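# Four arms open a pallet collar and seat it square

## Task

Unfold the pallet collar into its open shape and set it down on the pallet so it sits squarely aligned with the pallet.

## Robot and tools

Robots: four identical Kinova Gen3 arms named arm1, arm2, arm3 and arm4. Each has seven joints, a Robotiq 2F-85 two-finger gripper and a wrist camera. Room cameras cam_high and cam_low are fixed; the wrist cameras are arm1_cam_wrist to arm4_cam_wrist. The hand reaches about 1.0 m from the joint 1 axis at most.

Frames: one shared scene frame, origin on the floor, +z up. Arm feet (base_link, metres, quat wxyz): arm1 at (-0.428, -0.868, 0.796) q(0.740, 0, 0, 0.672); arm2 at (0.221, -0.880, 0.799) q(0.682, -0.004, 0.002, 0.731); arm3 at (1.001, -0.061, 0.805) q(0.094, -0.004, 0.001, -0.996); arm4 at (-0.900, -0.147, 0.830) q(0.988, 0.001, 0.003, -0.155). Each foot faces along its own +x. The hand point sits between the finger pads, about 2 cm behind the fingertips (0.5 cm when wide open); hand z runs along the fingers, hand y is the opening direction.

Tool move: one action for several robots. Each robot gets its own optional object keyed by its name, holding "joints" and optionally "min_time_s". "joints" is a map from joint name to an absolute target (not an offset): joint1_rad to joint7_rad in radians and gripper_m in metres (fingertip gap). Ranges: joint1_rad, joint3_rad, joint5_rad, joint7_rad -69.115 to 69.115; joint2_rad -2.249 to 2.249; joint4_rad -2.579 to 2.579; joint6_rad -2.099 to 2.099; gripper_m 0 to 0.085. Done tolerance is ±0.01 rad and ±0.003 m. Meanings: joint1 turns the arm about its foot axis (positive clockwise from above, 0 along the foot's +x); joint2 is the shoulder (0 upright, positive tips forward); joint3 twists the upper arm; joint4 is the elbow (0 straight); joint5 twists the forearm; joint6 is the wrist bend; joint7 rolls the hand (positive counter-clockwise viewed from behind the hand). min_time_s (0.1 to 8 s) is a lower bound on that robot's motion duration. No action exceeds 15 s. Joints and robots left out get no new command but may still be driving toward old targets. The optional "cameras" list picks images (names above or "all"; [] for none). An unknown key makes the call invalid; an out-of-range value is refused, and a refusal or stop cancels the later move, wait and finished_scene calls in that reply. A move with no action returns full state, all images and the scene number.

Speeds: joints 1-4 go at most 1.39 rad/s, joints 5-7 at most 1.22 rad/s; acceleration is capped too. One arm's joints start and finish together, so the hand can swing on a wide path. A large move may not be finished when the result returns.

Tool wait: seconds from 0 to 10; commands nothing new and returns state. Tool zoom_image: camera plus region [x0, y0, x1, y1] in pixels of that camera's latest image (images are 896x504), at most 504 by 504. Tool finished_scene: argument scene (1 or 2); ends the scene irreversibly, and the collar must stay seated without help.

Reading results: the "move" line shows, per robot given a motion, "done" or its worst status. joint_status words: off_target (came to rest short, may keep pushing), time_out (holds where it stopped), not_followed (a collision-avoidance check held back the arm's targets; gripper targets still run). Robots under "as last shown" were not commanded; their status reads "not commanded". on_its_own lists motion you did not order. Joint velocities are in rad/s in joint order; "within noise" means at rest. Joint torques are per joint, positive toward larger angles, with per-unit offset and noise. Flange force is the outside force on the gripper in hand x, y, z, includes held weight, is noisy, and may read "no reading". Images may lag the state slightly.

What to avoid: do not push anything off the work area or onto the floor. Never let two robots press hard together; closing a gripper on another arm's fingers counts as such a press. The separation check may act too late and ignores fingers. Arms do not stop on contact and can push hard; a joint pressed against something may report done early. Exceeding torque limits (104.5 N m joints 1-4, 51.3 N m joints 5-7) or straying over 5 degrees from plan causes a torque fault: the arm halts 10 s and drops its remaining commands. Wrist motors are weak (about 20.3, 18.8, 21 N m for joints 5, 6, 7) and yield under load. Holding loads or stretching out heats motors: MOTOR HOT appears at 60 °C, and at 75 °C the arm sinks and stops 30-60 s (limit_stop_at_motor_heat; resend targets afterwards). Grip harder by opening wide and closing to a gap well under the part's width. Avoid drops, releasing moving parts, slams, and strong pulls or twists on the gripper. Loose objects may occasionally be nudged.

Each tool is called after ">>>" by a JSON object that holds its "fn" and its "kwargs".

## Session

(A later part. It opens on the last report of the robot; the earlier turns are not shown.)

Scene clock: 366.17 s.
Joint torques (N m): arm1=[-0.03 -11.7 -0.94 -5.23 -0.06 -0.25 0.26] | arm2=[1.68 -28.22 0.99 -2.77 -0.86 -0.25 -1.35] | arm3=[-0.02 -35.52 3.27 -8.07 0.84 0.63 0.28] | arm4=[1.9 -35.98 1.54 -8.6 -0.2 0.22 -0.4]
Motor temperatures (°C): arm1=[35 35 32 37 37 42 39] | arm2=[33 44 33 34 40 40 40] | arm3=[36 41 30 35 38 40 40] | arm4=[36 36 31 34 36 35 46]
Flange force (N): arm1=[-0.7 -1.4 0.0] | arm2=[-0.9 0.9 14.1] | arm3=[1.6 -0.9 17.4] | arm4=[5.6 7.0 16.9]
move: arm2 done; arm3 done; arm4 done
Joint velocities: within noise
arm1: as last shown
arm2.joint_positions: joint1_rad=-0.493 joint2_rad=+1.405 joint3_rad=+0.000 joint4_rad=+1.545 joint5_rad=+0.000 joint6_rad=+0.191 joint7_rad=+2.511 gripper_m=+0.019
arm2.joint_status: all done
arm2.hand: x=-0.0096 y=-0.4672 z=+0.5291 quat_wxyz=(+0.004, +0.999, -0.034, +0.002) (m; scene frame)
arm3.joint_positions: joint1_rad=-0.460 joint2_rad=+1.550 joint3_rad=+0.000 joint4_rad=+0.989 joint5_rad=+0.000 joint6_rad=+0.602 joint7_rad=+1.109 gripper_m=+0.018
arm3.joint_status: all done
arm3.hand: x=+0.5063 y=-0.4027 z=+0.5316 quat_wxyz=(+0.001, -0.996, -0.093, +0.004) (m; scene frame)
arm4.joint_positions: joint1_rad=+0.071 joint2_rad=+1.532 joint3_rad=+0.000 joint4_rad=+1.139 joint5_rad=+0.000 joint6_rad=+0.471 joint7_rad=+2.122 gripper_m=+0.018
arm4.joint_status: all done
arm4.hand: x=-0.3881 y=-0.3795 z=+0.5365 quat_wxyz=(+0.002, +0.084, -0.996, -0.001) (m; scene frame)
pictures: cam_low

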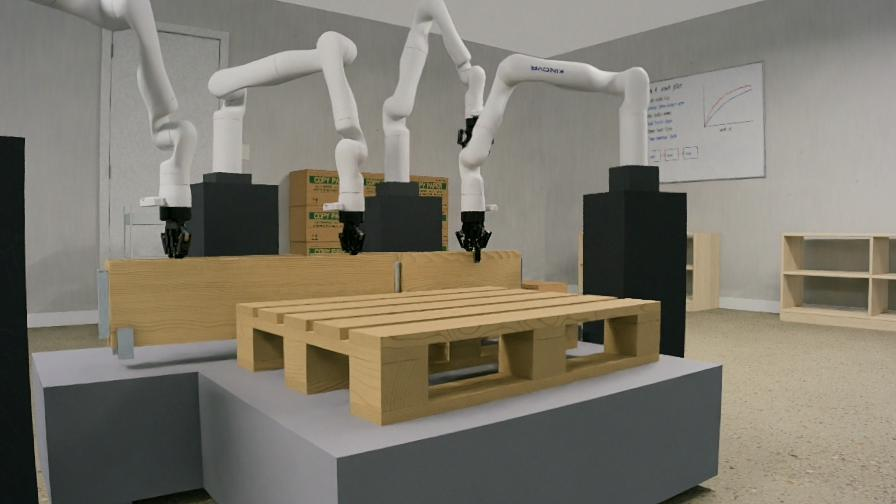

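>>> {"fn": "move", "kwargs": {"arm2": {"joints": {"joint2_rad": 1.2081, "joint4_rad": 1.672, "joint6_rad": 0.2615}, "min_time_s": 2.2}, "arm3": {"joints": {"joint2_rad": 1.3616, "joint4_rad": 1.1421, "joint6_rad": 0.6379}, "min_time_s": 2.2}, "arm4": {"joints": {"joint2_rad": 1.3416, "joint4_rad": 1.291, "joint6_rad": 0.509}, "min_time_s": 2.2}}}

>>> {"fn": "move", "kwargs": {"arm2": {"joints": {"joint2_rad": 1.0143, "joint4_rad": 1.7445, "joint6_rad": 0.3828}, "min_time_s": 2.2}, "arm3": {"joints": {"joint2_rad": 1.1919, "joint4_rad": 1.2272, "joint6_rad": 0.7225}, "min_time_s": 2.2}, "arm4": {"joints": {"joint2_rad": 1.1646, "joint4_rad": 1.381, "joint6_rad": 0.596}, "min_time_s": 2.2}, "cameras": ["cam_low", "cam_high"]}}

Scene clock: 371.17 s.
Joint torques (N m): arm1=[-0.02 -11.68 -0.91 -5.19 -0.07 -0.28 0.25] | arm2=[0.64 -27.98 0.16 -4.1 -1.01 -0.3 -1.46] | arm3=[-0.53 -34.26 2.69 -7.44 0.64 1.19 0.28] | arm4=[1.75 -36.98 1.43 -9.88 -0.11 -0.12 -0.29]
Motor temperatures (°C): arm1=[35 35 32 37 37 42 39] | arm2=[33 44 33 34 40 40 40] | arm3=[36 41 30 35 38 40 40] | arm4=[36 37 31 34 36 35 46]
Flange force (N): arm1=[-0.7 -1.6 -0.3] | arm2=[1.8 0.5 14.0] | arm3=[-0.4 -0.9 17.4] | arm4=[5.9 7.2 19.5]
move: arm2 done; arm3 done; arm4 done
Joint velocities: within noise
arm1: as last shown
arm2.joint_positions: joint1_rad=-0.493 joint2_rad=+1.208 joint3_rad=+0.000 joint4_rad=+1.672 joint5_rad=+0.000 joint6_rad=+0.261 joint7_rad=+2.511 gripper_m=+0.019
arm2.joint_status: all done
arm2.hand: x=-0.0099 y=-0.4664 z=+0.6141 quat_wxyz=(+0.004, +0.999, -0.034, +0.002) (m; scene frame)
arm3.joint_positions: joint1_rad=-0.460 joint2_rad=+1.362 joint3_rad=+0.000 joint4_rad=+1.142 joint5_rad=+0.000 joint6_rad=+0.638 joint7_rad=+1.109 gripper_m=+0.018
arm3.joint_status: all done
arm3.hand: x=+0.5070 y=-0.4028 z=+0.6166 quat_wxyz=(+0.001, -0.996, -0.093, +0.004) (m; scene frame)
arm4.joint_positions: joint1_rad=+0.071 joint2_rad=+1.342 joint3_rad=+0.000 joint4_rad=+1.291 joint5_rad=+0.000 joint6_rad=+0.509 joint7_rad=+2.122 gripper_m=+0.018
arm4.joint_status: all done
arm4.hand: x=-0.3876 y=-0.3797 z=+0.6215 quat_wxyz=(+0.002, +0.084, -0.996, -0.001) (m; scene frame)
pictures: none

Scene clock: 373.67 s.
Joint torques (N m): arm1=[-0.09 -11.72 -0.98 -5.21 -0.04 -0.29 0.33] | arm2=[0.35 -27.29 0.1 -6.01 -1.28 -0.3 -1.7] | arm3=[-0.99 -33.63 2.28 -8.26 0.69 1.32 0.46] | arm4=[1.68 -37.35 1.31 -11.9 -0.14 -0.41 -0.26]
Motor temperatures (°C): arm1=[35 35 32 37 37 42 39] | arm2=[33 44 33 34 40 40 40] | arm3=[36 42 30 35 38 40 40] | arm4=[36 37 31 34 36 35 46]
Flange force (N): arm1=[-0.8 -1.6 -0.1] | arm2=[3.5 1.0 14.0] | arm3=[-0.5 -1.4 17.3] | arm4=[7.1 7.9 21.5]
move: arm2 done; arm3 done; arm4 done
Joint velocities: within noise
arm1: as last shown
arm2.joint_positions: joint1_rad=-0.493 joint2_rad=+1.014 joint3_rad=+0.000 joint4_rad=+1.745 joint5_rad=+0.000 joint6_rad=+0.383 joint7_rad=+2.511 gripper_m=+0.019
arm2.joint_status: all done
arm2.hand: x=-0.0103 y=-0.4657 z=+0.6991 quat_wxyz=(+0.004, +0.999, -0.034, +0.002) (m; scene frame)
arm3.joint_positions: joint1_rad=-0.460 joint2_rad=+1.192 joint3_rad=+0.000 joint4_rad=+1.227 joint5_rad=+0.000 joint6_rad=+0.723 joint7_rad=+1.109 gripper_m=+0.018
arm3.joint_status: all done
arm3.hand: x=+0.5077 y=-0.4029 z=+0.7016 quat_wxyz=(+0.001, -0.996, -0.093, +0.004) (m; scene frame)
arm4.joint_positions: joint1_rad=+0.071 joint2_rad=+1.165 joint3_rad=+0.000 joint4_rad=+1.381 joint5_rad=+0.000 joint6_rad=+0.596 joint7_rad=+2.122 gripper_m=+0.018
arm4.joint_status: all done
arm4.hand: x=-0.3872 y=-0.3799 z=+0.7065 quat_wxyz=(+0.002, +0.084, -0.996, -0.001) (m; scene frame)
pictures: cam_high, cam_low

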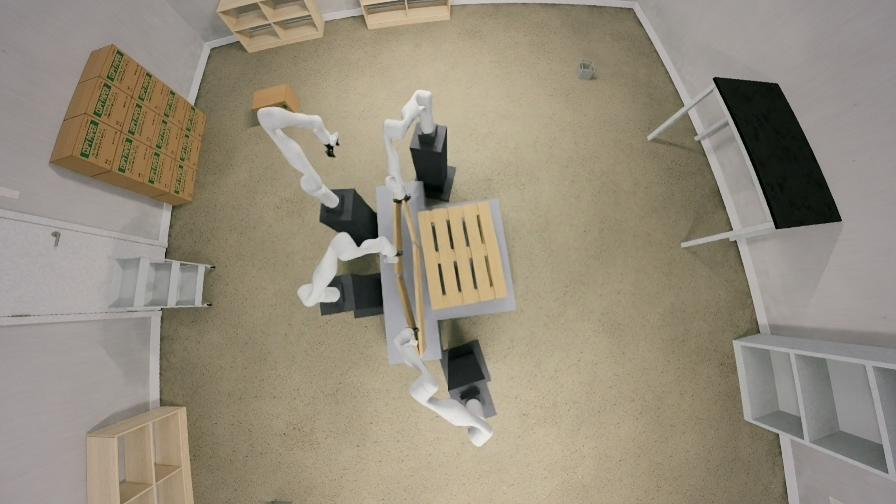

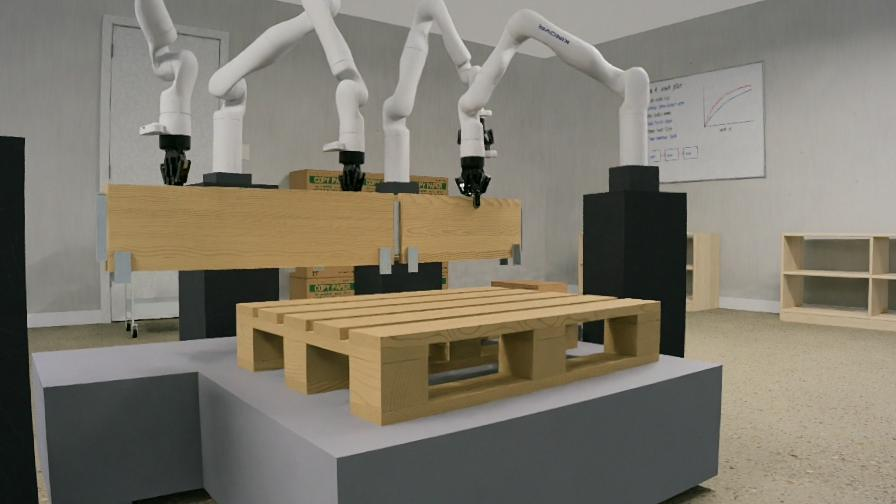

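>>> {"fn": "move", "kwargs": {"arm2": {"joints": {"joint1_rad": -0.436, "joint2_rad": 1.0182, "joint4_rad": 1.7292, "joint6_rad": 0.3942, "joint7_rad": 2.577}, "min_time_s": 2.2}, "arm3": {"joints": {"joint1_rad": -0.3746, "joint2_rad": 1.1253, "joint4_rad": 1.4278, "joint6_rad": 0.5885, "joint7_rad": 1.3401}, "min_time_s": 2.2}, "arm4": {"joints": {"joint1_rad": -0.0086, "joint2_rad": 1.1584, "joint4_rad": 1.4013, "joint6_rad": 0.5819, "joint7_rad": 2.1876}, "min_time_s": 2.2}, "cameras": ["cam_low"]}}

Scene clock: 382.23 s.
Joint torques (N m): arm1=[0.07 -11.75 -0.99 -5.16 -0.1 -0.27 0.26] | arm2=[2.81 -27.59 2.99 -5.93 -0.79 -0.3 -1.78] | arm3=[-1.68 -32.1 1.95 -7.97 1.37 0.62 1.26] | arm4=[2.4 -36 1.97 -10.28 -0.2 0.43 -0.51]
Motor temperatures (°C): arm1=[35 35 32 37 37 42 39] | arm2=[33 44 33 34 40 40 40] | arm3=[36 43 30 35 38 40 40] | arm4=[36 38 31 34 36 35 46]
Flange force (N): arm1=[-1.0 -1.7 -0.1] | arm2=[-1.2 3.1 14.3] | arm3=[2.0 -1.8 17.0] | arm4=[4.2 7.6 21.5]
move: arm2 done; arm3 done; arm4 done
Joint velocities: within noise
arm1: as last shown
arm2.joint_positions: joint1_rad=-0.436 joint2_rad=+1.018 joint3_rad=+0.000 joint4_rad=+1.729 joint5_rad=+0.000 joint6_rad=+0.394 joint7_rad=+2.577 gripper_m=+0.019
arm2.joint_status: all done
arm2.hand: x=+0.0118 y=-0.4495 z=+0.6990 quat_wxyz=(+0.004, +1.000, -0.030, +0.002) (m; scene frame)
arm3.joint_positions: joint1_rad=-0.375 joint2_rad=+1.125 joint3_rad=+0.000 joint4_rad=+1.428 joint5_rad=+0.000 joint6_rad=+0.588 joint7_rad=+1.340 gripper_m=+0.018
arm3.joint_status: all done
arm3.hand: x=+0.5181 y=-0.3360 z=+0.7016 quat_wxyz=(+0.001, -0.986, -0.166, +0.004) (m; scene frame)
arm4.joint_positions: joint1_rad=-0.009 joint2_rad=+1.158 joint3_rad=+0.000 joint4_rad=+1.401 joint5_rad=+0.000 joint6_rad=+0.582 joint7_rad=+2.188 gripper_m=+0.018
arm4.joint_status: all done
arm4.hand: x=-0.3748 y=-0.3368 z=+0.7065 quat_wxyz=(+0.002, +0.157, -0.988, -0.001) (m; scene frame)
pictures: cam_low

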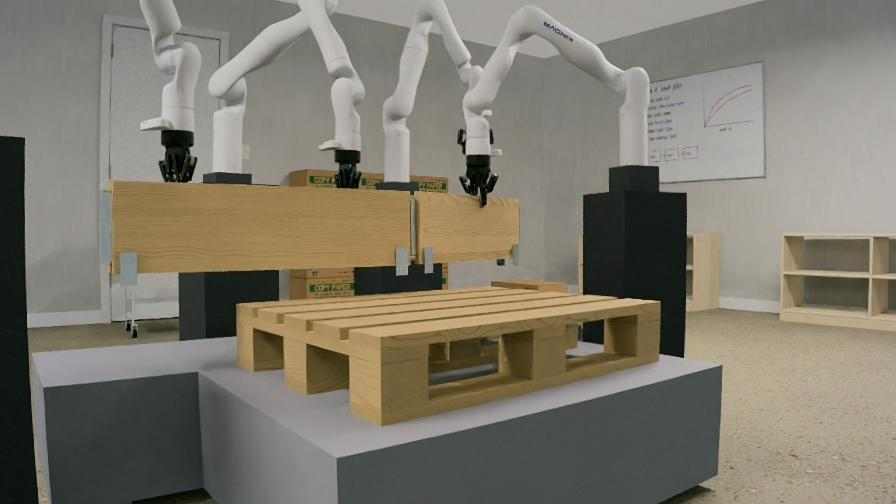

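>>> {"fn": "move", "kwargs": {"arm2": {"joints": {"joint1_rad": -0.352, "joint2_rad": 1.0268, "joint4_rad": 1.6955, "joint6_rad": 0.4194, "joint7_rad": 2.6745}, "min_time_s": 2.6}, "arm3": {"joints": {"joint1_rad": -0.2176, "joint2_rad": 1.0735, "joint4_rad": 1.6025, "joint6_rad": 0.4657, "joint7_rad": 1.7161}, "min_time_s": 2.6}, "arm4": {"joints": {"joint1_rad": -0.1202, "joint2_rad": 1.1482, "joint4_rad": 1.4343, "joint6_rad": 0.559, "joint7_rad": 2.295}, "min_time_s": 2.6}, "cameras": ["cam_high"]}}

Scene clock: 388.90 s.
Joint torques (N m): arm1=[-0.04 -11.66 -1 -5.18 -0.09 -0.25 0.28] | arm2=[2.81 -27.15 3.41 -6.63 -0.18 -0.29 -1.44] | arm3=[-3.65 -30.06 0.41 -6.56 1.73 0.63 1.78] | arm4=[2.25 -36.39 1.63 -9.84 -0.25 0.6 -0.4]
Motor temperatures (°C): arm1=[35 34 32 37 37 42 39] | arm2=[33 44 33 34 40 40 40] | arm3=[36 44 30 35 38 40 40] | arm4=[36 39 31 34 36 35 46]
Flange force (N): arm1=[-0.7 -1.5 -0.2] | arm2=[-1.1 5.4 12.2] | arm3=[2.9 -3.7 17.3] | arm4=[2.5 7.2 23.4]
move: arm2 done; arm3 done; arm4 done
Joint velocities: within noise
arm1.joint_positions: joint1_rad=-1.500 joint2_rad=+0.300 joint3_rad=+0.000 joint4_rad=+2.200 joint5_rad=+0.000 joint6_rad=+0.600 joint7_rad=+3.011 gripper_m=+0.085
arm1.joint_status: not commanded
arm1.hand: x=-0.7451 y=-0.7889 z=+0.9193 quat_wxyz=(-0.015, +0.804, +0.594, -0.014) (m; scene frame)
arm2.joint_positions: joint1_rad=-0.352 joint2_rad=+1.027 joint3_rad=+0.000 joint4_rad=+1.695 joint5_rad=+0.000 joint6_rad=+0.419 joint7_rad=+2.675 gripper_m=+0.019
arm2.joint_status: all done
arm2.hand: x=+0.0450 y=-0.4251 z=+0.6990 quat_wxyz=(+0.004, +1.000, -0.023, +0.002) (m; scene frame)
arm3.joint_positions: joint1_rad=-0.218 joint2_rad=+1.074 joint3_rad=+0.000 joint4_rad=+1.603 joint5_rad=+0.000 joint6_rad=+0.466 joint7_rad=+1.716 gripper_m=+0.018
arm3.joint_status: all done
arm3.hand: x=+0.5208 y=-0.2401 z=+0.7016 quat_wxyz=(+0.002, -0.962, -0.272, +0.004) (m; scene frame)
arm4.joint_positions: joint1_rad=-0.120 joint2_rad=+1.148 joint3_rad=+0.000 joint4_rad=+1.434 joint5_rad=+0.000 joint6_rad=+0.559 joint7_rad=+2.295 gripper_m=+0.018
arm4.joint_status: all done
arm4.hand: x=-0.3645 y=-0.2756 z=+0.7066 quat_wxyz=(+0.002, +0.264, -0.965, -0.002) (m; scene frame)
pictures: cam_high

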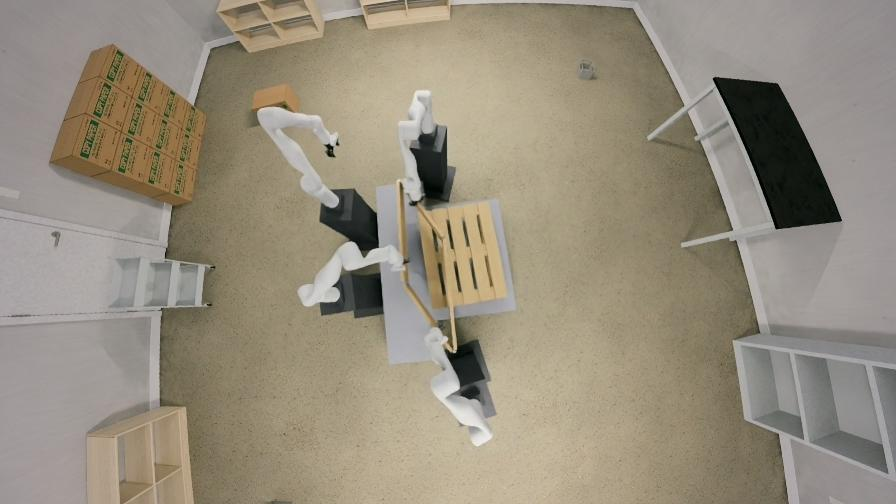

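>>> {"fn": "move", "kwargs": {"arm2": {"joints": {"joint1_rad": -0.2714, "joint2_rad": 1.0394, "joint4_rad": 1.649, "joint6_rad": 0.4532, "joint7_rad": 2.7686}, "min_time_s": 2.6}, "arm3": {"joints": {"joint1_rad": -0.0453, "joint2_rad": 1.0609, "joint4_rad": 1.6493, "joint6_rad": 0.4314, "joint7_rad": 2.1074}, "min_time_s": 2.6}, "arm4": {"joints": {"joint1_rad": -0.2206, "joint2_rad": 1.1366, "joint4_rad": 1.4726, "joint6_rad": 0.5324, "joint7_rad": 2.4136}, "min_time_s": 2.6}, "cameras": ["cam_low"]}}

Scene clock: 393.33 s.
Joint torques (N m): arm1=[-0.02 -11.65 -0.95 -5.13 -0.09 -0.23 0.24] | arm2=[4.44 -27.9 5.53 -9.51 0.56 -1.33 -1.37] | arm3=[-7.85 -30.15 -3.77 -5.88 1.91 0.62 2.8] | arm4=[2.38 -33.98 1.74 -6.36 0.27 2.49 0.22]
Motor temperatures (°C): arm1=[35 34 32 37 37 42 39] | arm2=[33 44 33 34 40 40 40] | arm3=[36 44 30 35 38 40 40] | arm4=[36 40 31 34 36 35 46]
Flange force (N): arm1=[-0.7 -1.6 -0.2] | arm2=[-2.6 12.6 9.6] | arm3=[6.0 -8.8 18.9] | arm4=[-2.8 4.5 24.4]
move: arm2 done; arm3 done; arm4 done
Joint velocities: within noise
arm1: as last shown
arm2.joint_positions: joint1_rad=-0.271 joint2_rad=+1.039 joint3_rad=+0.000 joint4_rad=+1.649 joint5_rad=+0.000 joint6_rad=+0.453 joint7_rad=+2.769 gripper_m=+0.019
arm2.joint_status: all done
arm2.hand: x=+0.0781 y=-0.4006 z=+0.6989 quat_wxyz=(+0.004, +1.000, -0.016, +0.002) (m; scene frame)
arm3.joint_positions: joint1_rad=-0.045 joint2_rad=+1.061 joint3_rad=+0.000 joint4_rad=+1.649 joint5_rad=+0.000 joint6_rad=+0.431 joint7_rad=+2.107 gripper_m=+0.018
arm3.joint_status: all done
arm3.hand: x=+0.5091 y=-0.1525 z=+0.7018 quat_wxyz=(+0.002, -0.927, -0.376, +0.004) (m; scene frame)
arm4.joint_positions: joint1_rad=-0.221 joint2_rad=+1.137 joint3_rad=+0.000 joint4_rad=+1.473 joint5_rad=+0.000 joint6_rad=+0.532 joint7_rad=+2.414 gripper_m=+0.018
arm4.joint_status: all done
arm4.hand: x=-0.3635 y=-0.2204 z=+0.7068 quat_wxyz=(+0.002, +0.367, -0.930, -0.002) (m; scene frame)
pictures: cam_low

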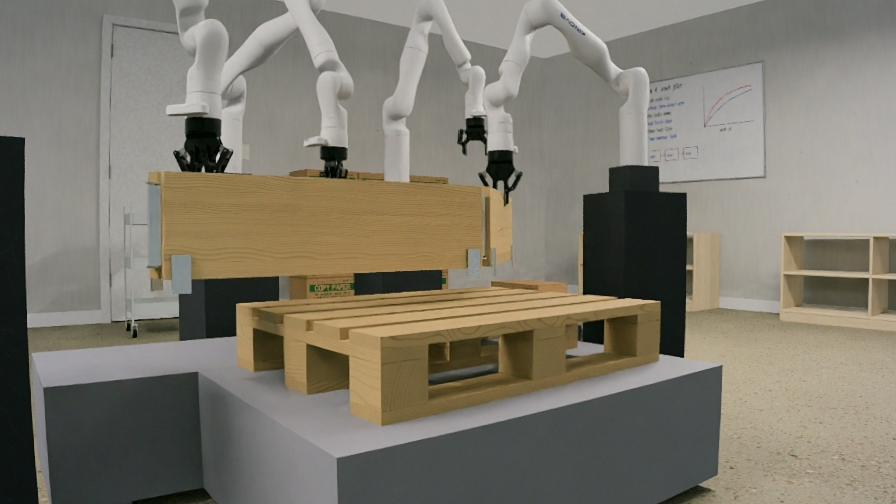

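>>> {"fn": "move", "kwargs": {"arm2": {"joints": {"joint1_rad": -0.1964, "joint2_rad": 1.0528, "joint4_rad": 1.6013, "joint6_rad": 0.4875, "joint7_rad": 2.8571}, "min_time_s": 2.8}, "arm3": {"joints": {"joint1_rad": 0.1169, "joint2_rad": 1.0753, "joint4_rad": 1.5952, "joint6_rad": 0.471, "joint7_rad": 2.4766}, "min_time_s": 2.8}, "arm4": {"joints": {"joint1_rad": -0.312, "joint2_rad": 1.1282, "joint4_rad": 1.5017, "joint6_rad": 0.5117, "joint7_rad": 2.5412}, "min_time_s": 2.8}, "cameras": ["cam_high"]}}

Scene clock: 401.00 s.
Joint torques (N m): arm1=[-0.1 -11.66 -0.96 -5.27 -0.02 -0.26 0.3] | arm2=[-1.29 -26.84 -0.54 -8.15 -0.43 -0.56 -0.97] | arm3=[-5.06 -31.93 -1.18 -6.34 1.83 0.36 2.35] | arm4=[0.55 -35.88 0.28 -10.14 0.41 0.44 0.76]
Motor temperatures (°C): arm1=[35 34 32 37 37 42 39] | arm2=[33 44 33 34 40 40 40] | arm3=[36 44 30 35 38 40 41] | arm4=[36 40 31 34 36 35 46]
Flange force (N): arm1=[-0.6 -1.3 -0.1] | arm2=[5.9 6.8 8.4] | arm3=[3.6 -4.7 20.8] | arm4=[2.8 9.5 23.4]
move: arm2 done; arm3 done; arm4 done
Joint velocities: within noise
arm1: as last shown
arm2.joint_positions: joint1_rad=-0.196 joint2_rad=+1.053 joint3_rad=+0.000 joint4_rad=+1.601 joint5_rad=+0.000 joint6_rad=+0.488 joint7_rad=+2.857 gripper_m=+0.019
arm2.joint_status: all done
arm2.hand: x=+0.1112 y=-0.3792 z=+0.6988 quat_wxyz=(+0.004, +1.000, -0.010, +0.002) (m; scene frame)
arm3.joint_positions: joint1_rad=+0.117 joint2_rad=+1.075 joint3_rad=+0.000 joint4_rad=+1.595 joint5_rad=+0.000 joint6_rad=+0.471 joint7_rad=+2.477 gripper_m=+0.018
arm3.joint_status: all done
arm3.hand: x=+0.4866 y=-0.0731 z=+0.7022 quat_wxyz=(+0.002, -0.883, -0.470, +0.003) (m; scene frame)
arm4.joint_positions: joint1_rad=-0.312 joint2_rad=+1.128 joint3_rad=+0.000 joint4_rad=+1.502 joint5_rad=+0.000 joint6_rad=+0.512 joint7_rad=+2.541 gripper_m=+0.018
arm4.joint_status: all done
arm4.hand: x=-0.3662 y=-0.1711 z=+0.7068 quat_wxyz=(+0.002, +0.467, -0.884, -0.002) (m; scene frame)
pictures: cam_high

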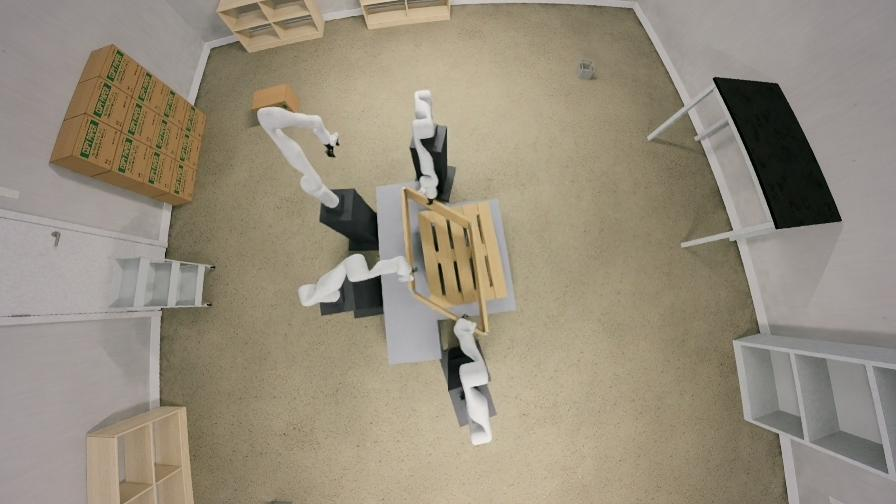

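>>> {"fn": "move", "kwargs": {"arm2": {"joints": {"joint1_rad": -0.1226, "joint2_rad": 1.0718, "joint4_rad": 1.5366, "joint6_rad": 0.5332, "joint7_rad": 2.9444}, "min_time_s": 2.8}, "arm3": {"joints": {"joint1_rad": 0.239, "joint2_rad": 1.1178, "joint4_rad": 1.4512, "joint6_rad": 0.5726, "joint7_rad": 2.8177}, "min_time_s": 2.8}, "arm4": {"joints": {"joint1_rad": -0.3876, "joint2_rad": 1.1138, "joint4_rad": 1.5528, "joint6_rad": 0.475, "joint7_rad": 2.6846}, "min_time_s": 2.8}}}

Scene clock: 407.43 s.
Joint torques (N m): arm1=[-0.03 -11.71 -0.95 -5.21 -0.08 -0.27 0.34] | arm2=[-1.31 -30.51 -0.1 -12.96 -0.09 -2.91 -0.83] | arm3=[-9.19 -34.44 -5.34 -7.85 0.87 0.16 2.78] | arm4=[0.51 -34.77 0.52 -9.4 1.21 0.46 1.45]
Motor temperatures (°C): arm1=[35 34 32 37 37 42 39] | arm2=[33 44 33 34 40 40 40] | arm3=[36 44 30 35 38 40 41] | arm4=[36 41 31 34 36 35 46]
Flange force (N): arm1=[-1.0 -1.5 -0.1] | arm2=[6.1 14.7 8.6] | arm3=[10.7 -6.0 21.6] | arm4=[-0.1 9.9 22.8]
move: arm2 done; arm3 done; arm4 done
Joint velocities: within noise
arm1: as last shown
arm2.joint_positions: joint1_rad=-0.123 joint2_rad=+1.072 joint3_rad=+0.000 joint4_rad=+1.537 joint5_rad=+0.000 joint6_rad=+0.533 joint7_rad=+2.944 gripper_m=+0.019
arm2.joint_status: all done
arm2.hand: x=+0.1454 y=-0.3563 z=+0.6988 quat_wxyz=(+0.004, +1.000, -0.003, +0.002) (m; scene frame)
arm3.joint_positions: joint1_rad=+0.239 joint2_rad=+1.118 joint3_rad=+0.000 joint4_rad=+1.451 joint5_rad=+0.000 joint6_rad=+0.573 joint7_rad=+2.818 gripper_m=+0.018
arm3.joint_status: all done
arm3.hand: x=+0.4532 y=-0.0087 z=+0.7025 quat_wxyz=(+0.003, -0.826, -0.563, +0.003) (m; scene frame)
arm4.joint_positions: joint1_rad=-0.388 joint2_rad=+1.114 joint3_rad=+0.000 joint4_rad=+1.553 joint5_rad=+0.000 joint6_rad=+0.475 joint7_rad=+2.685 gripper_m=+0.018
arm4.joint_status: all done
arm4.hand: x=-0.3786 y=-0.1317 z=+0.7070 quat_wxyz=(+0.001, +0.561, -0.828, -0.002) (m; scene frame)
pictures: none

>>> {"fn": "move", "kwargs": {"arm2": {"joints": {"joint1_rad": -0.0543, "joint2_rad": 1.0907, "joint4_rad": 1.4754, "joint6_rad": 0.5755, "joint7_rad": 3.0262}, "min_time_s": 2.8}, "arm3": {"joints": {"joint1_rad": 0.3243, "joint2_rad": 1.1859, "joint4_rad": 1.2439, "joint6_rad": 0.7118, "joint7_rad": 3.122}, "min_time_s": 2.8}, "arm4": {"joints": {"joint1_rad": -0.451, "joint2_rad": 1.0989, "joint4_rad": 1.6079, "joint6_rad": 0.4348, "joint7_rad": 2.8402}, "min_time_s": 2.8}, "cameras": ["cam_high", "cam_low"]}}

Scene clock: 413.73 s.
Joint torques (N m): arm1=[0 -11.75 -0.96 -5.22 -0.07 -0.32 0.26] | arm2=[-6.26 -27.08 -5.28 -6.68 -1.19 0.21 -0.41] | arm3=[-2.26 -33.13 1.95 -4.34 2.86 3.08 3.32] | arm4=[-1.55 -32.53 -1.16 -6.37 1.45 1.53 1.92]
Motor temperatures (°C): arm1=[35 34 32 37 37 42 39] | arm2=[33 44 33 34 40 40 40] | arm3=[36 44 30 35 38 40 41] | arm4=[36 42 31 34 36 35 46]
Flange force (N): arm1=[-0.8 -1.6 -0.2] | arm2=[12.2 1.1 8.6] | arm3=[-1.3 -12.0 21.3] | arm4=[0.0 4.0 23.0]
move: arm2 done; arm3 done; arm4 done
Joint velocities: within noise
arm1: as last shown
arm2.joint_positions: joint1_rad=-0.054 joint2_rad=+1.091 joint3_rad=+0.000 joint4_rad=+1.475 joint5_rad=+0.000 joint6_rad=+0.575 joint7_rad=+3.026 gripper_m=+0.019
arm2.joint_status: all done
arm2.hand: x=+0.1795 y=-0.3374 z=+0.6988 quat_wxyz=(+0.004, +1.000, +0.004, +0.002) (m; scene frame)
arm3.joint_positions: joint1_rad=+0.324 joint2_rad=+1.186 joint3_rad=+0.000 joint4_rad=+1.244 joint5_rad=+0.000 joint6_rad=+0.712 joint7_rad=+3.122 gripper_m=+0.018
arm3.joint_status: all done
arm3.hand: x=+0.4134 y=+0.0440 z=+0.7029 quat_wxyz=(+0.003, -0.760, -0.650, +0.003) (m; scene frame)
arm4.joint_positions: joint1_rad=-0.451 joint2_rad=+1.099 joint3_rad=+0.000 joint4_rad=+1.608 joint5_rad=+0.000 joint6_rad=+0.435 joint7_rad=+2.840 gripper_m=+0.018
arm4.joint_status: all done
arm4.hand: x=-0.3946 y=-0.1007 z=+0.7072 quat_wxyz=(+0.001, +0.648, -0.762, -0.002) (m; scene frame)
pictures: cam_high, cam_low

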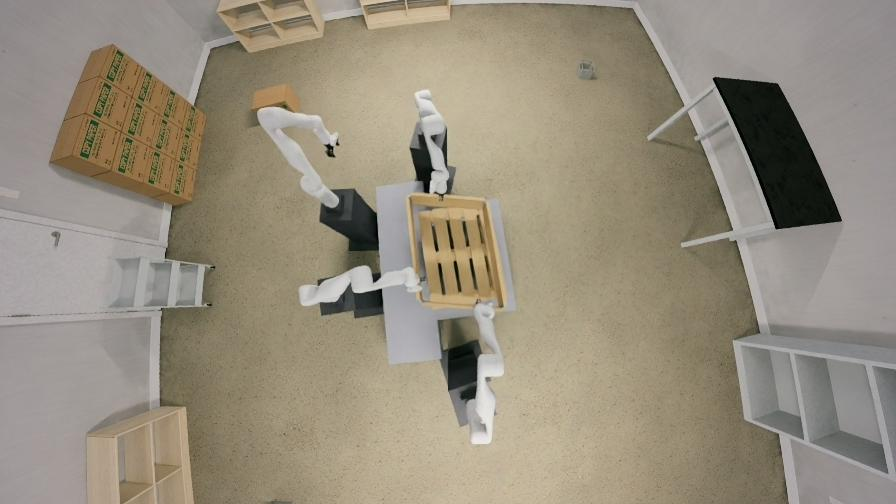

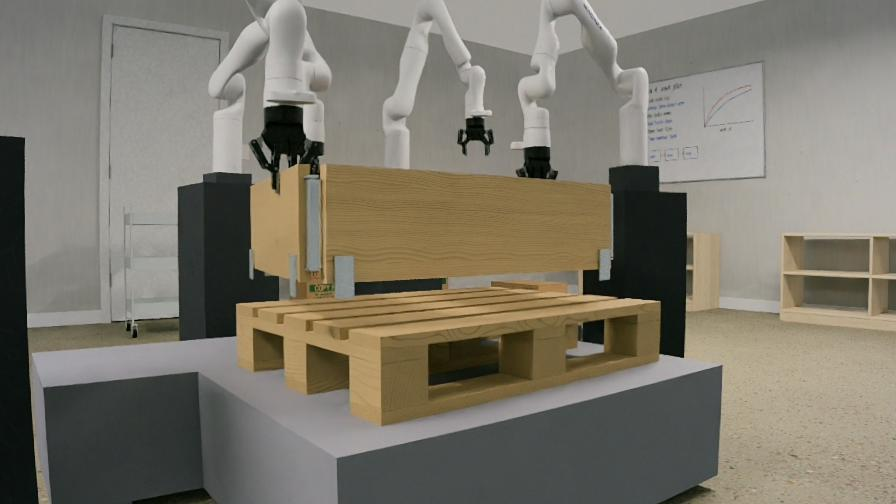

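>>> {"fn": "move", "kwargs": {"arm2": {"joints": {"joint1_rad": 0.013, "joint2_rad": 1.1192, "joint4_rad": 1.3872, "joint6_rad": 0.6352, "joint7_rad": 3.107}, "min_time_s": 2.8}, "arm3": {"joints": {"joint1_rad": 0.366, "joint2_rad": 1.2825, "joint4_rad": 0.9768, "joint6_rad": 0.8823, "joint7_rad": 3.3577}, "min_time_s": 2.8}, "arm4": {"joints": {"joint1_rad": -0.4934, "joint2_rad": 1.0844, "joint4_rad": 1.6652, "joint6_rad": 0.392, "joint7_rad": 2.9948}, "min_time_s": 2.8}, "cameras": ["cam_high", "cam_low", "arm2_cam_wrist", "arm3_cam_wrist", "arm4_cam_wrist"]}}

Scene clock: 423.70 s.
Joint torques (N m): arm1=[-0.06 -11.71 -0.94 -5.26 -0.08 -0.24 0.22] | arm2=[-0.58 -28.75 1.05 -7.98 0.81 -0.22 -0.39] | arm3=[-2.11 -37.4 1.26 -9.11 0.85 1.82 1.7] | arm4=[-0.26 -29.65 -0.99 -2.66 -0.08 3.25 0.39]
Motor temperatures (°C): arm1=[35 34 32 37 37 42 39] | arm2=[33 44 33 34 40 40 40] | arm3=[36 44 30 35 38 40 41] | arm4=[36 42 31 34 36 35 46]
Flange force (N): arm1=[-0.5 -1.4 0.1] | arm2=[1.6 3.3 9.2] | arm3=[2.1 -5.1 20.8] | arm4=[-0.6 -1.0 23.3]
move: arm2 done; arm3 done; arm4 done
Joint velocities: within noise
arm1: as last shown
arm2.joint_positions: joint1_rad=+0.013 joint2_rad=+1.119 joint3_rad=+0.000 joint4_rad=+1.387 joint5_rad=+0.000 joint6_rad=+0.635 joint7_rad=+3.107 gripper_m=+0.019
arm2.joint_status: all done
arm2.hand: x=+0.2149 y=-0.3150 z=+0.6987 quat_wxyz=(+0.004, +1.000, +0.011, +0.002) (m; scene frame)
arm3.joint_positions: joint1_rad=+0.366 joint2_rad=+1.282 joint3_rad=+0.000 joint4_rad=+0.977 joint5_rad=+0.000 joint6_rad=+0.882 joint7_rad=+3.358 gripper_m=+0.018
arm3.joint_status: all done
arm3.hand: x=+0.3683 y=+0.0773 z=+0.7033 quat_wxyz=(+0.003, -0.693, -0.721, +0.003) (m; scene frame)
arm4.joint_positions: joint1_rad=-0.493 joint2_rad=+1.084 joint3_rad=+0.000 joint4_rad=+1.665 joint5_rad=+0.000 joint6_rad=+0.392 joint7_rad=+2.995 gripper_m=+0.018
arm4.joint_status: all done
arm4.hand: x=-0.4119 y=-0.0820 z=+0.7073 quat_wxyz=(+0.001, +0.720, -0.694, -0.002) (m; scene frame)
pictures: arm2_cam_wrist, arm3_cam_wrist, arm4_cam_wrist, cam_high, cam_low

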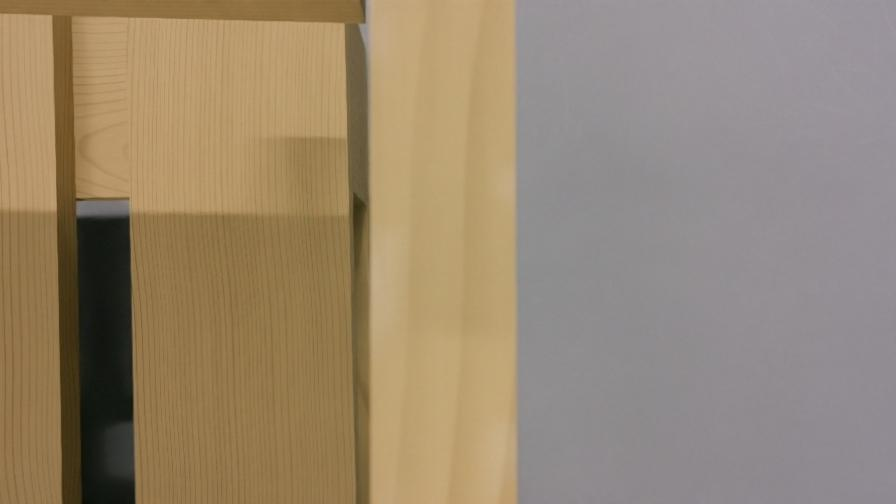

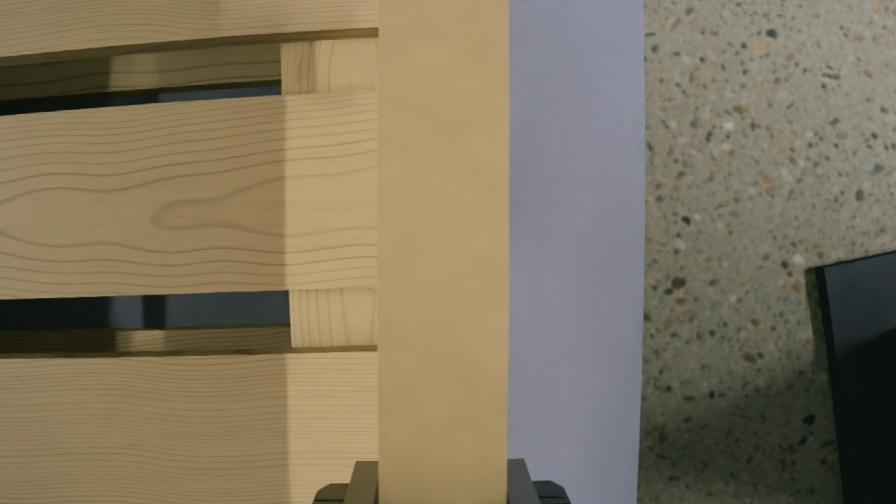

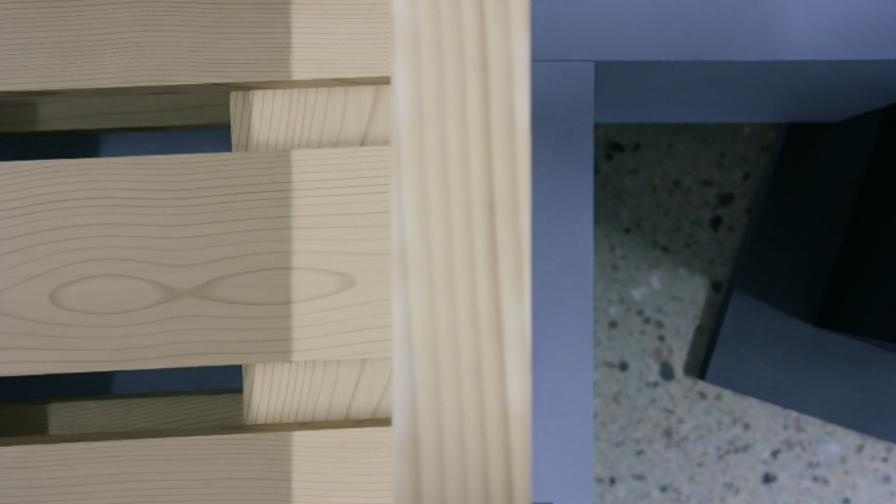

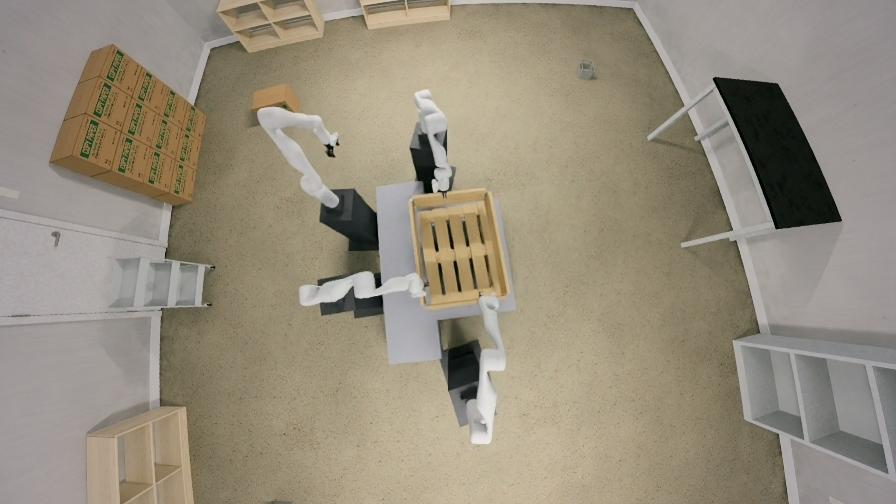

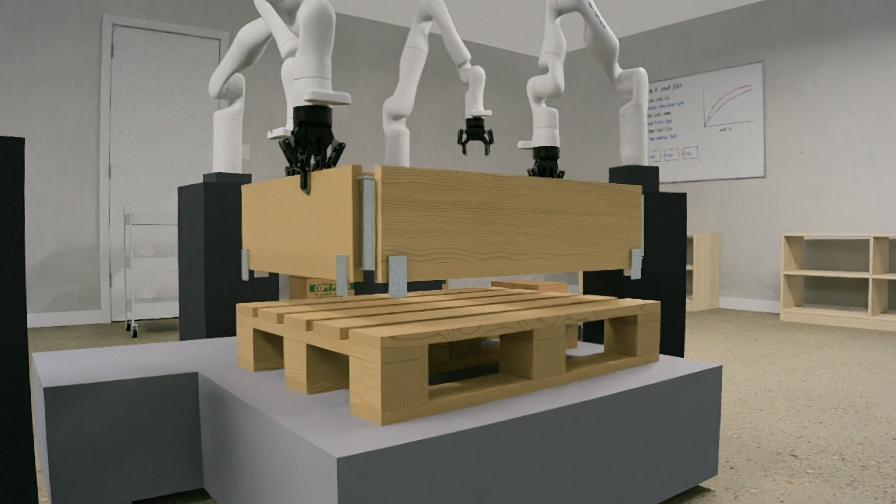

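>>> {"fn": "move", "kwargs": {"arm2": {"joints": {"joint1_rad": 0.0291, "joint2_rad": 1.2021, "joint4_rad": 1.1485, "joint6_rad": 0.7911, "joint7_rad": 3.1311}, "min_time_s": 2.5}, "arm3": {"joints": {"joint1_rad": 0.4415, "joint2_rad": 1.326, "joint4_rad": 0.8627, "joint6_rad": 0.9529, "joint7_rad": 3.4672}, "min_time_s": 2.5}, "arm4": {"joints": {"joint1_rad": -0.5832, "joint2_rad": 1.0905, "joint4_rad": 1.6414, "joint6_rad": 0.4097, "joint7_rad": 2.941}, "min_time_s": 2.5}, "cameras": ["cam_high", "cam_low", "arm2_cam_wrist", "arm3_cam_wrist", "arm4_cam_wrist"]}}

Scene clock: 447.67 s.
Joint torques (N m): arm1=[-0.04 -11.69 -0.89 -5.22 -0.05 -0.24 0.25] | arm2=[-0.98 -30.47 0.84 -9.09 0.86 -0.26 -0.42] | arm3=[-1.02 -37.76 1.98 -8.59 1.05 2.77 1.84] | arm4=[-1.23 -28.88 -1.86 -1.27 0.08 4.13 0.75]
Motor temperatures (°C): arm1=[35 34 32 37 37 42 38] | arm2=[33 44 33 34 40 40 40] | arm3=[36 45 30 35 38 40 41] | arm4=[36 43 31 34 36 35 46]
Flange force (N): arm1=[-0.6 -1.5 0.0] | arm2=[2.1 3.2 8.4] | arm3=[1.8 -8.1 21.6] | arm4=[0.1 -3.9 23.3]
move: arm2 done; arm3 done; arm4 done
Joint velocities: within noise
arm1: as last shown
arm2.joint_positions: joint1_rad=+0.029 joint2_rad=+1.202 joint3_rad=+0.000 joint4_rad=+1.149 joint5_rad=+0.000 joint6_rad=+0.791 joint7_rad=+3.131 gripper_m=+0.019
arm2.joint_status: all done
arm2.hand: x=+0.2220 y=-0.2641 z=+0.6983 quat_wxyz=(+0.004, +1.000, +0.015, +0.002) (m; scene frame)
arm3.joint_positions: joint1_rad=+0.441 joint2_rad=+1.326 joint3_rad=+0.000 joint4_rad=+0.863 joint5_rad=+0.000 joint6_rad=+0.953 joint7_rad=+3.467 gripper_m=+0.018
arm3.joint_status: all done
arm3.hand: x=+0.3628 y=+0.1292 z=+0.7033 quat_wxyz=(+0.003, -0.681, -0.732, +0.002) (m; scene frame)
arm4.joint_positions: joint1_rad=-0.583 joint2_rad=+1.091 joint3_rad=+0.000 joint4_rad=+1.641 joint5_rad=+0.000 joint6_rad=+0.410 joint7_rad=+2.941 gripper_m=+0.018
arm4.joint_status: all done
arm4.hand: x=-0.4136 y=-0.0368 z=+0.7073 quat_wxyz=(+0.001, +0.732, -0.681, -0.002) (m; scene frame)
pictures: arm2_cam_wrist, arm3_cam_wrist, arm4_cam_wrist, cam_high, cam_low

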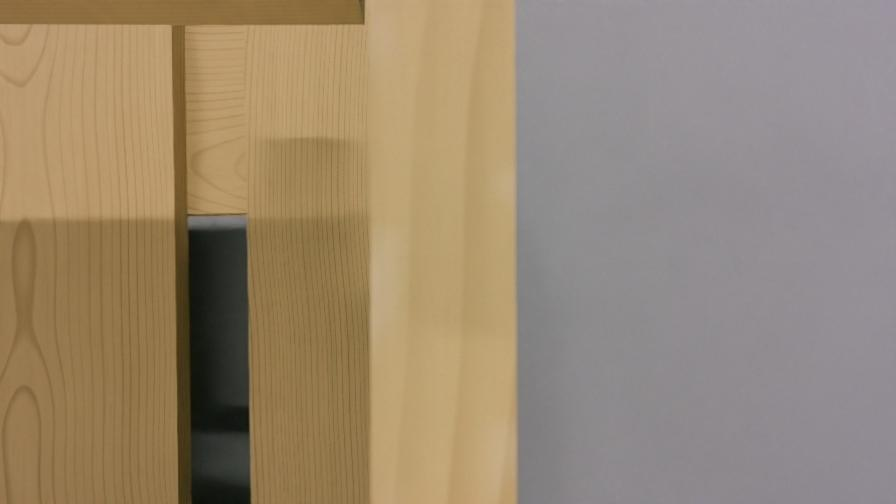

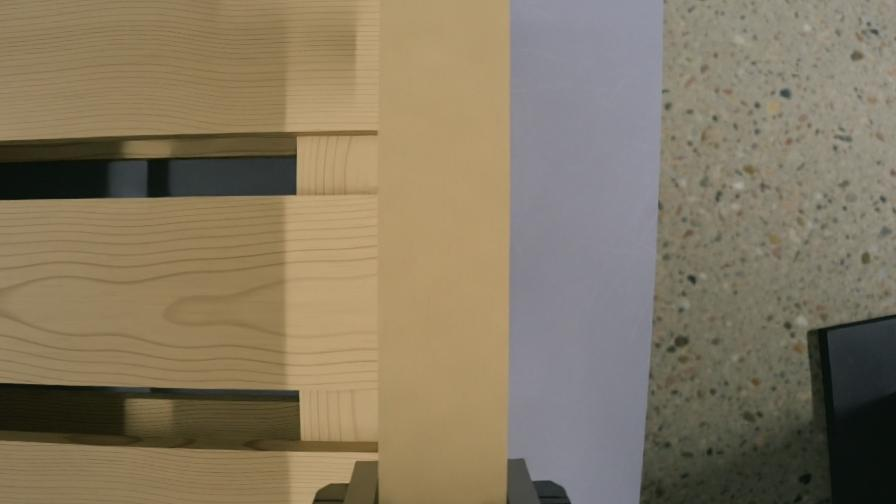

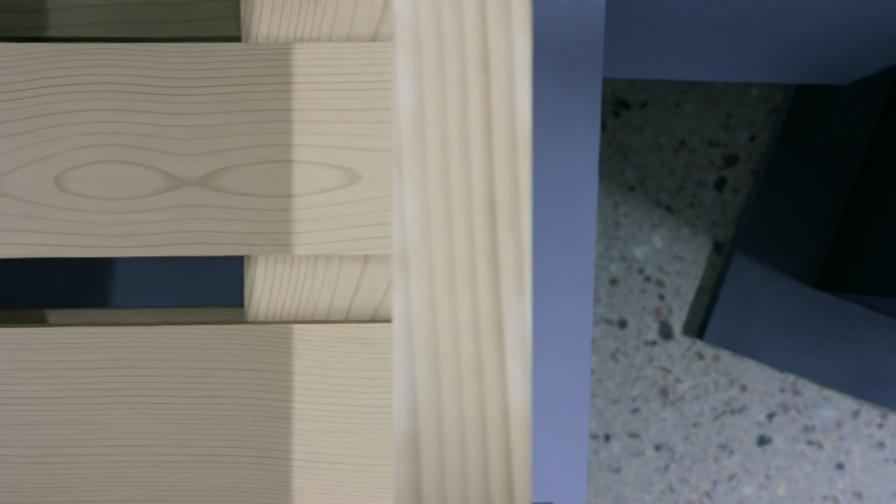

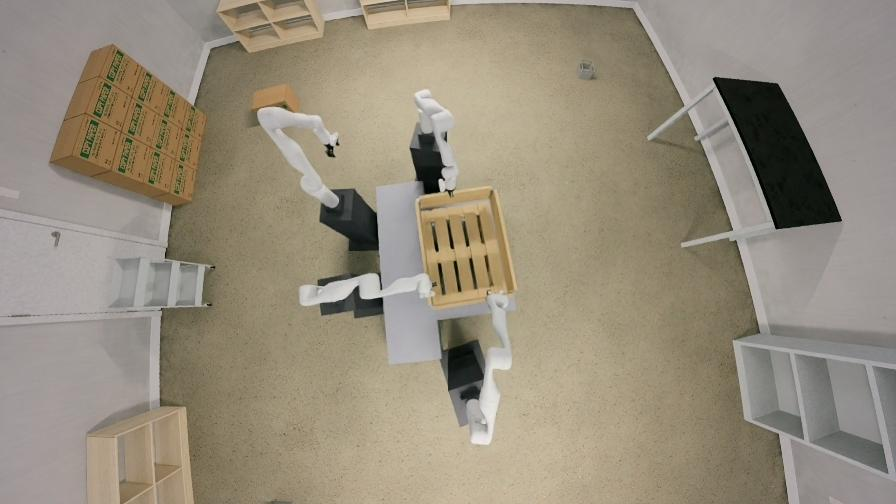

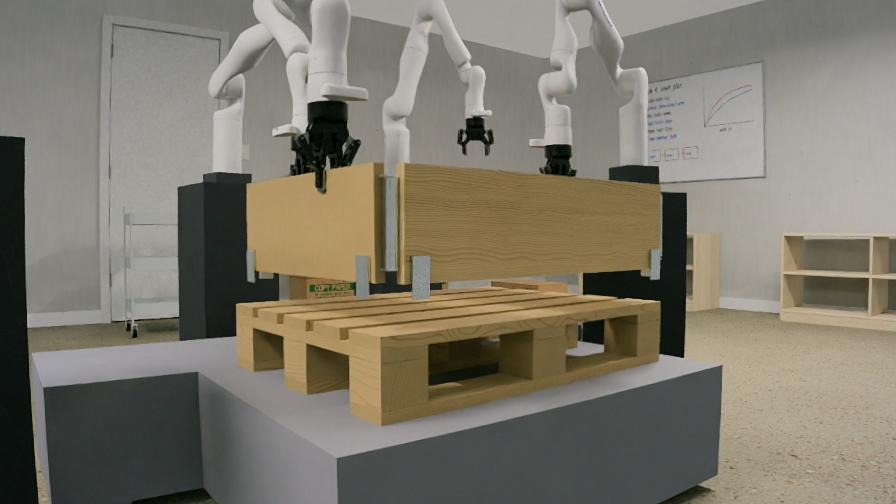

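>>> {"fn": "move", "kwargs": {"arm2": {"joints": {"joint2_rad": 1.2871, "joint4_rad": 1.1138, "joint6_rad": 0.7407}, "min_time_s": 2.2}, "arm3": {"joints": {"joint1_rad": 0.4409, "joint2_rad": 1.4152, "joint4_rad": 0.8058, "joint6_rad": 0.9206, "joint7_rad": 3.4666}, "min_time_s": 2.2}, "arm4": {"joints": {"joint1_rad": -0.5821, "joint2_rad": 1.1913, "joint4_rad": 1.5944, "joint6_rad": 0.3558, "joint7_rad": 2.9481}, "min_time_s": 2.2}, "cameras": ["cam_high", "cam_low", "arm2_cam_wrist", "arm3_cam_wrist", "arm4_cam_wrist"]}}

Scene clock: 455.87 s.
Joint torques (N m): arm1=[-0.09 -11.72 -0.92 -5.28 -0.09 -0.3 0.25] | arm2=[-3.03 -29.89 -1.15 -7.34 0.04 0.46 -0.34] | arm3=[-0.36 -39.55 2.72 -11.2 1.16 0.86 1.4] | arm4=[-0.65 -33.99 -0.6 -7.09 0.71 0.6 0.94]
Motor temperatures (°C): arm1=[35 34 32 37 37 42 38] | arm2=[33 44 33 34 40 40 40] | arm3=[36 45 30 35 38 40 41] | arm4=[36 43 31 34 36 35 46]
Flange force (N): arm1=[-0.5 -1.4 -0.1] | arm2=[5.4 0.2 8.6] | arm3=[-1.1 -1.3 20.3] | arm4=[0.1 7.1 22.9]
move: arm2 done; arm3 done; arm4 done
Joint velocities: within noise
arm1: as last shown
arm2.joint_positions: joint1_rad=+0.029 joint2_rad=+1.287 joint3_rad=+0.000 joint4_rad=+1.114 joint5_rad=+0.000 joint6_rad=+0.741 joint7_rad=+3.131 gripper_m=+0.019
arm2.joint_status: all done
arm2.hand: x=+0.2222 y=-0.2644 z=+0.6535 quat_wxyz=(+0.004, +1.000, +0.015, +0.002) (m; scene frame)
arm3.joint_positions: joint1_rad=+0.441 joint2_rad=+1.415 joint3_rad=+0.000 joint4_rad=+0.806 joint5_rad=+0.000 joint6_rad=+0.921 joint7_rad=+3.467 gripper_m=+0.018
arm3.joint_status: all done
arm3.hand: x=+0.3609 y=+0.1292 z=+0.6584 quat_wxyz=(+0.003, -0.681, -0.732, +0.002) (m; scene frame)
arm4.joint_positions: joint1_rad=-0.582 joint2_rad=+1.191 joint3_rad=+0.000 joint4_rad=+1.594 joint5_rad=+0.000 joint6_rad=+0.356 joint7_rad=+2.948 gripper_m=+0.018
arm4.joint_status: all done
arm4.hand: x=-0.4118 y=-0.0367 z=+0.6625 quat_wxyz=(+0.001, +0.734, -0.679, -0.002) (m; scene frame)
pictures: arm2_cam_wrist, arm3_cam_wrist, arm4_cam_wrist, cam_high, cam_low

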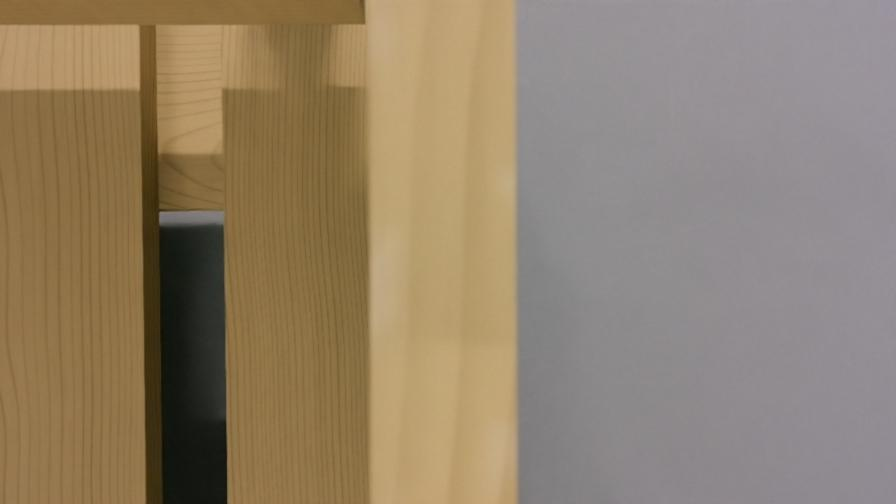

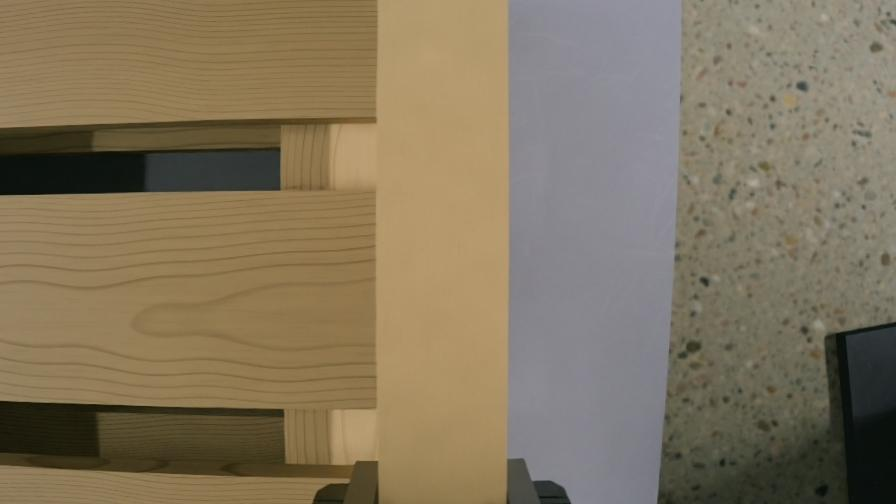

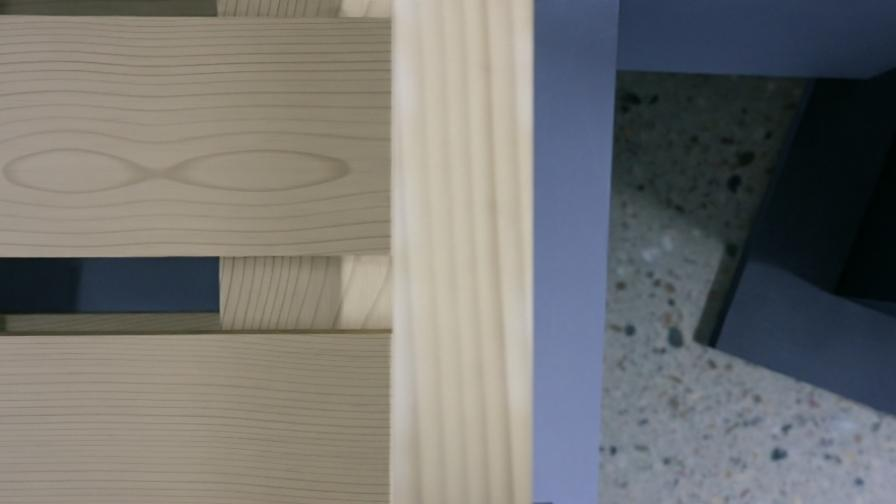

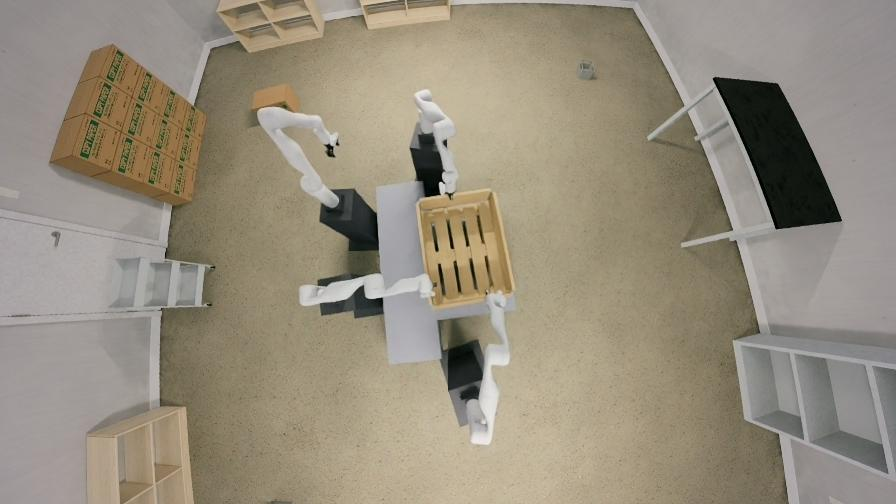

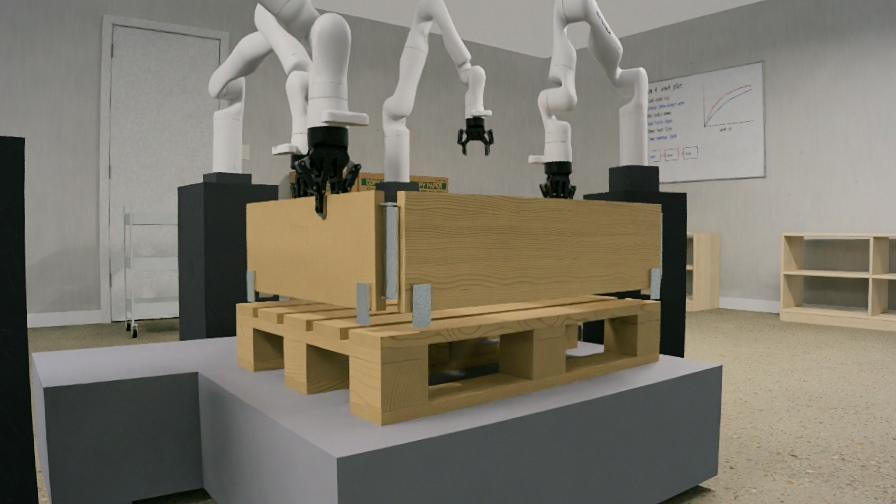

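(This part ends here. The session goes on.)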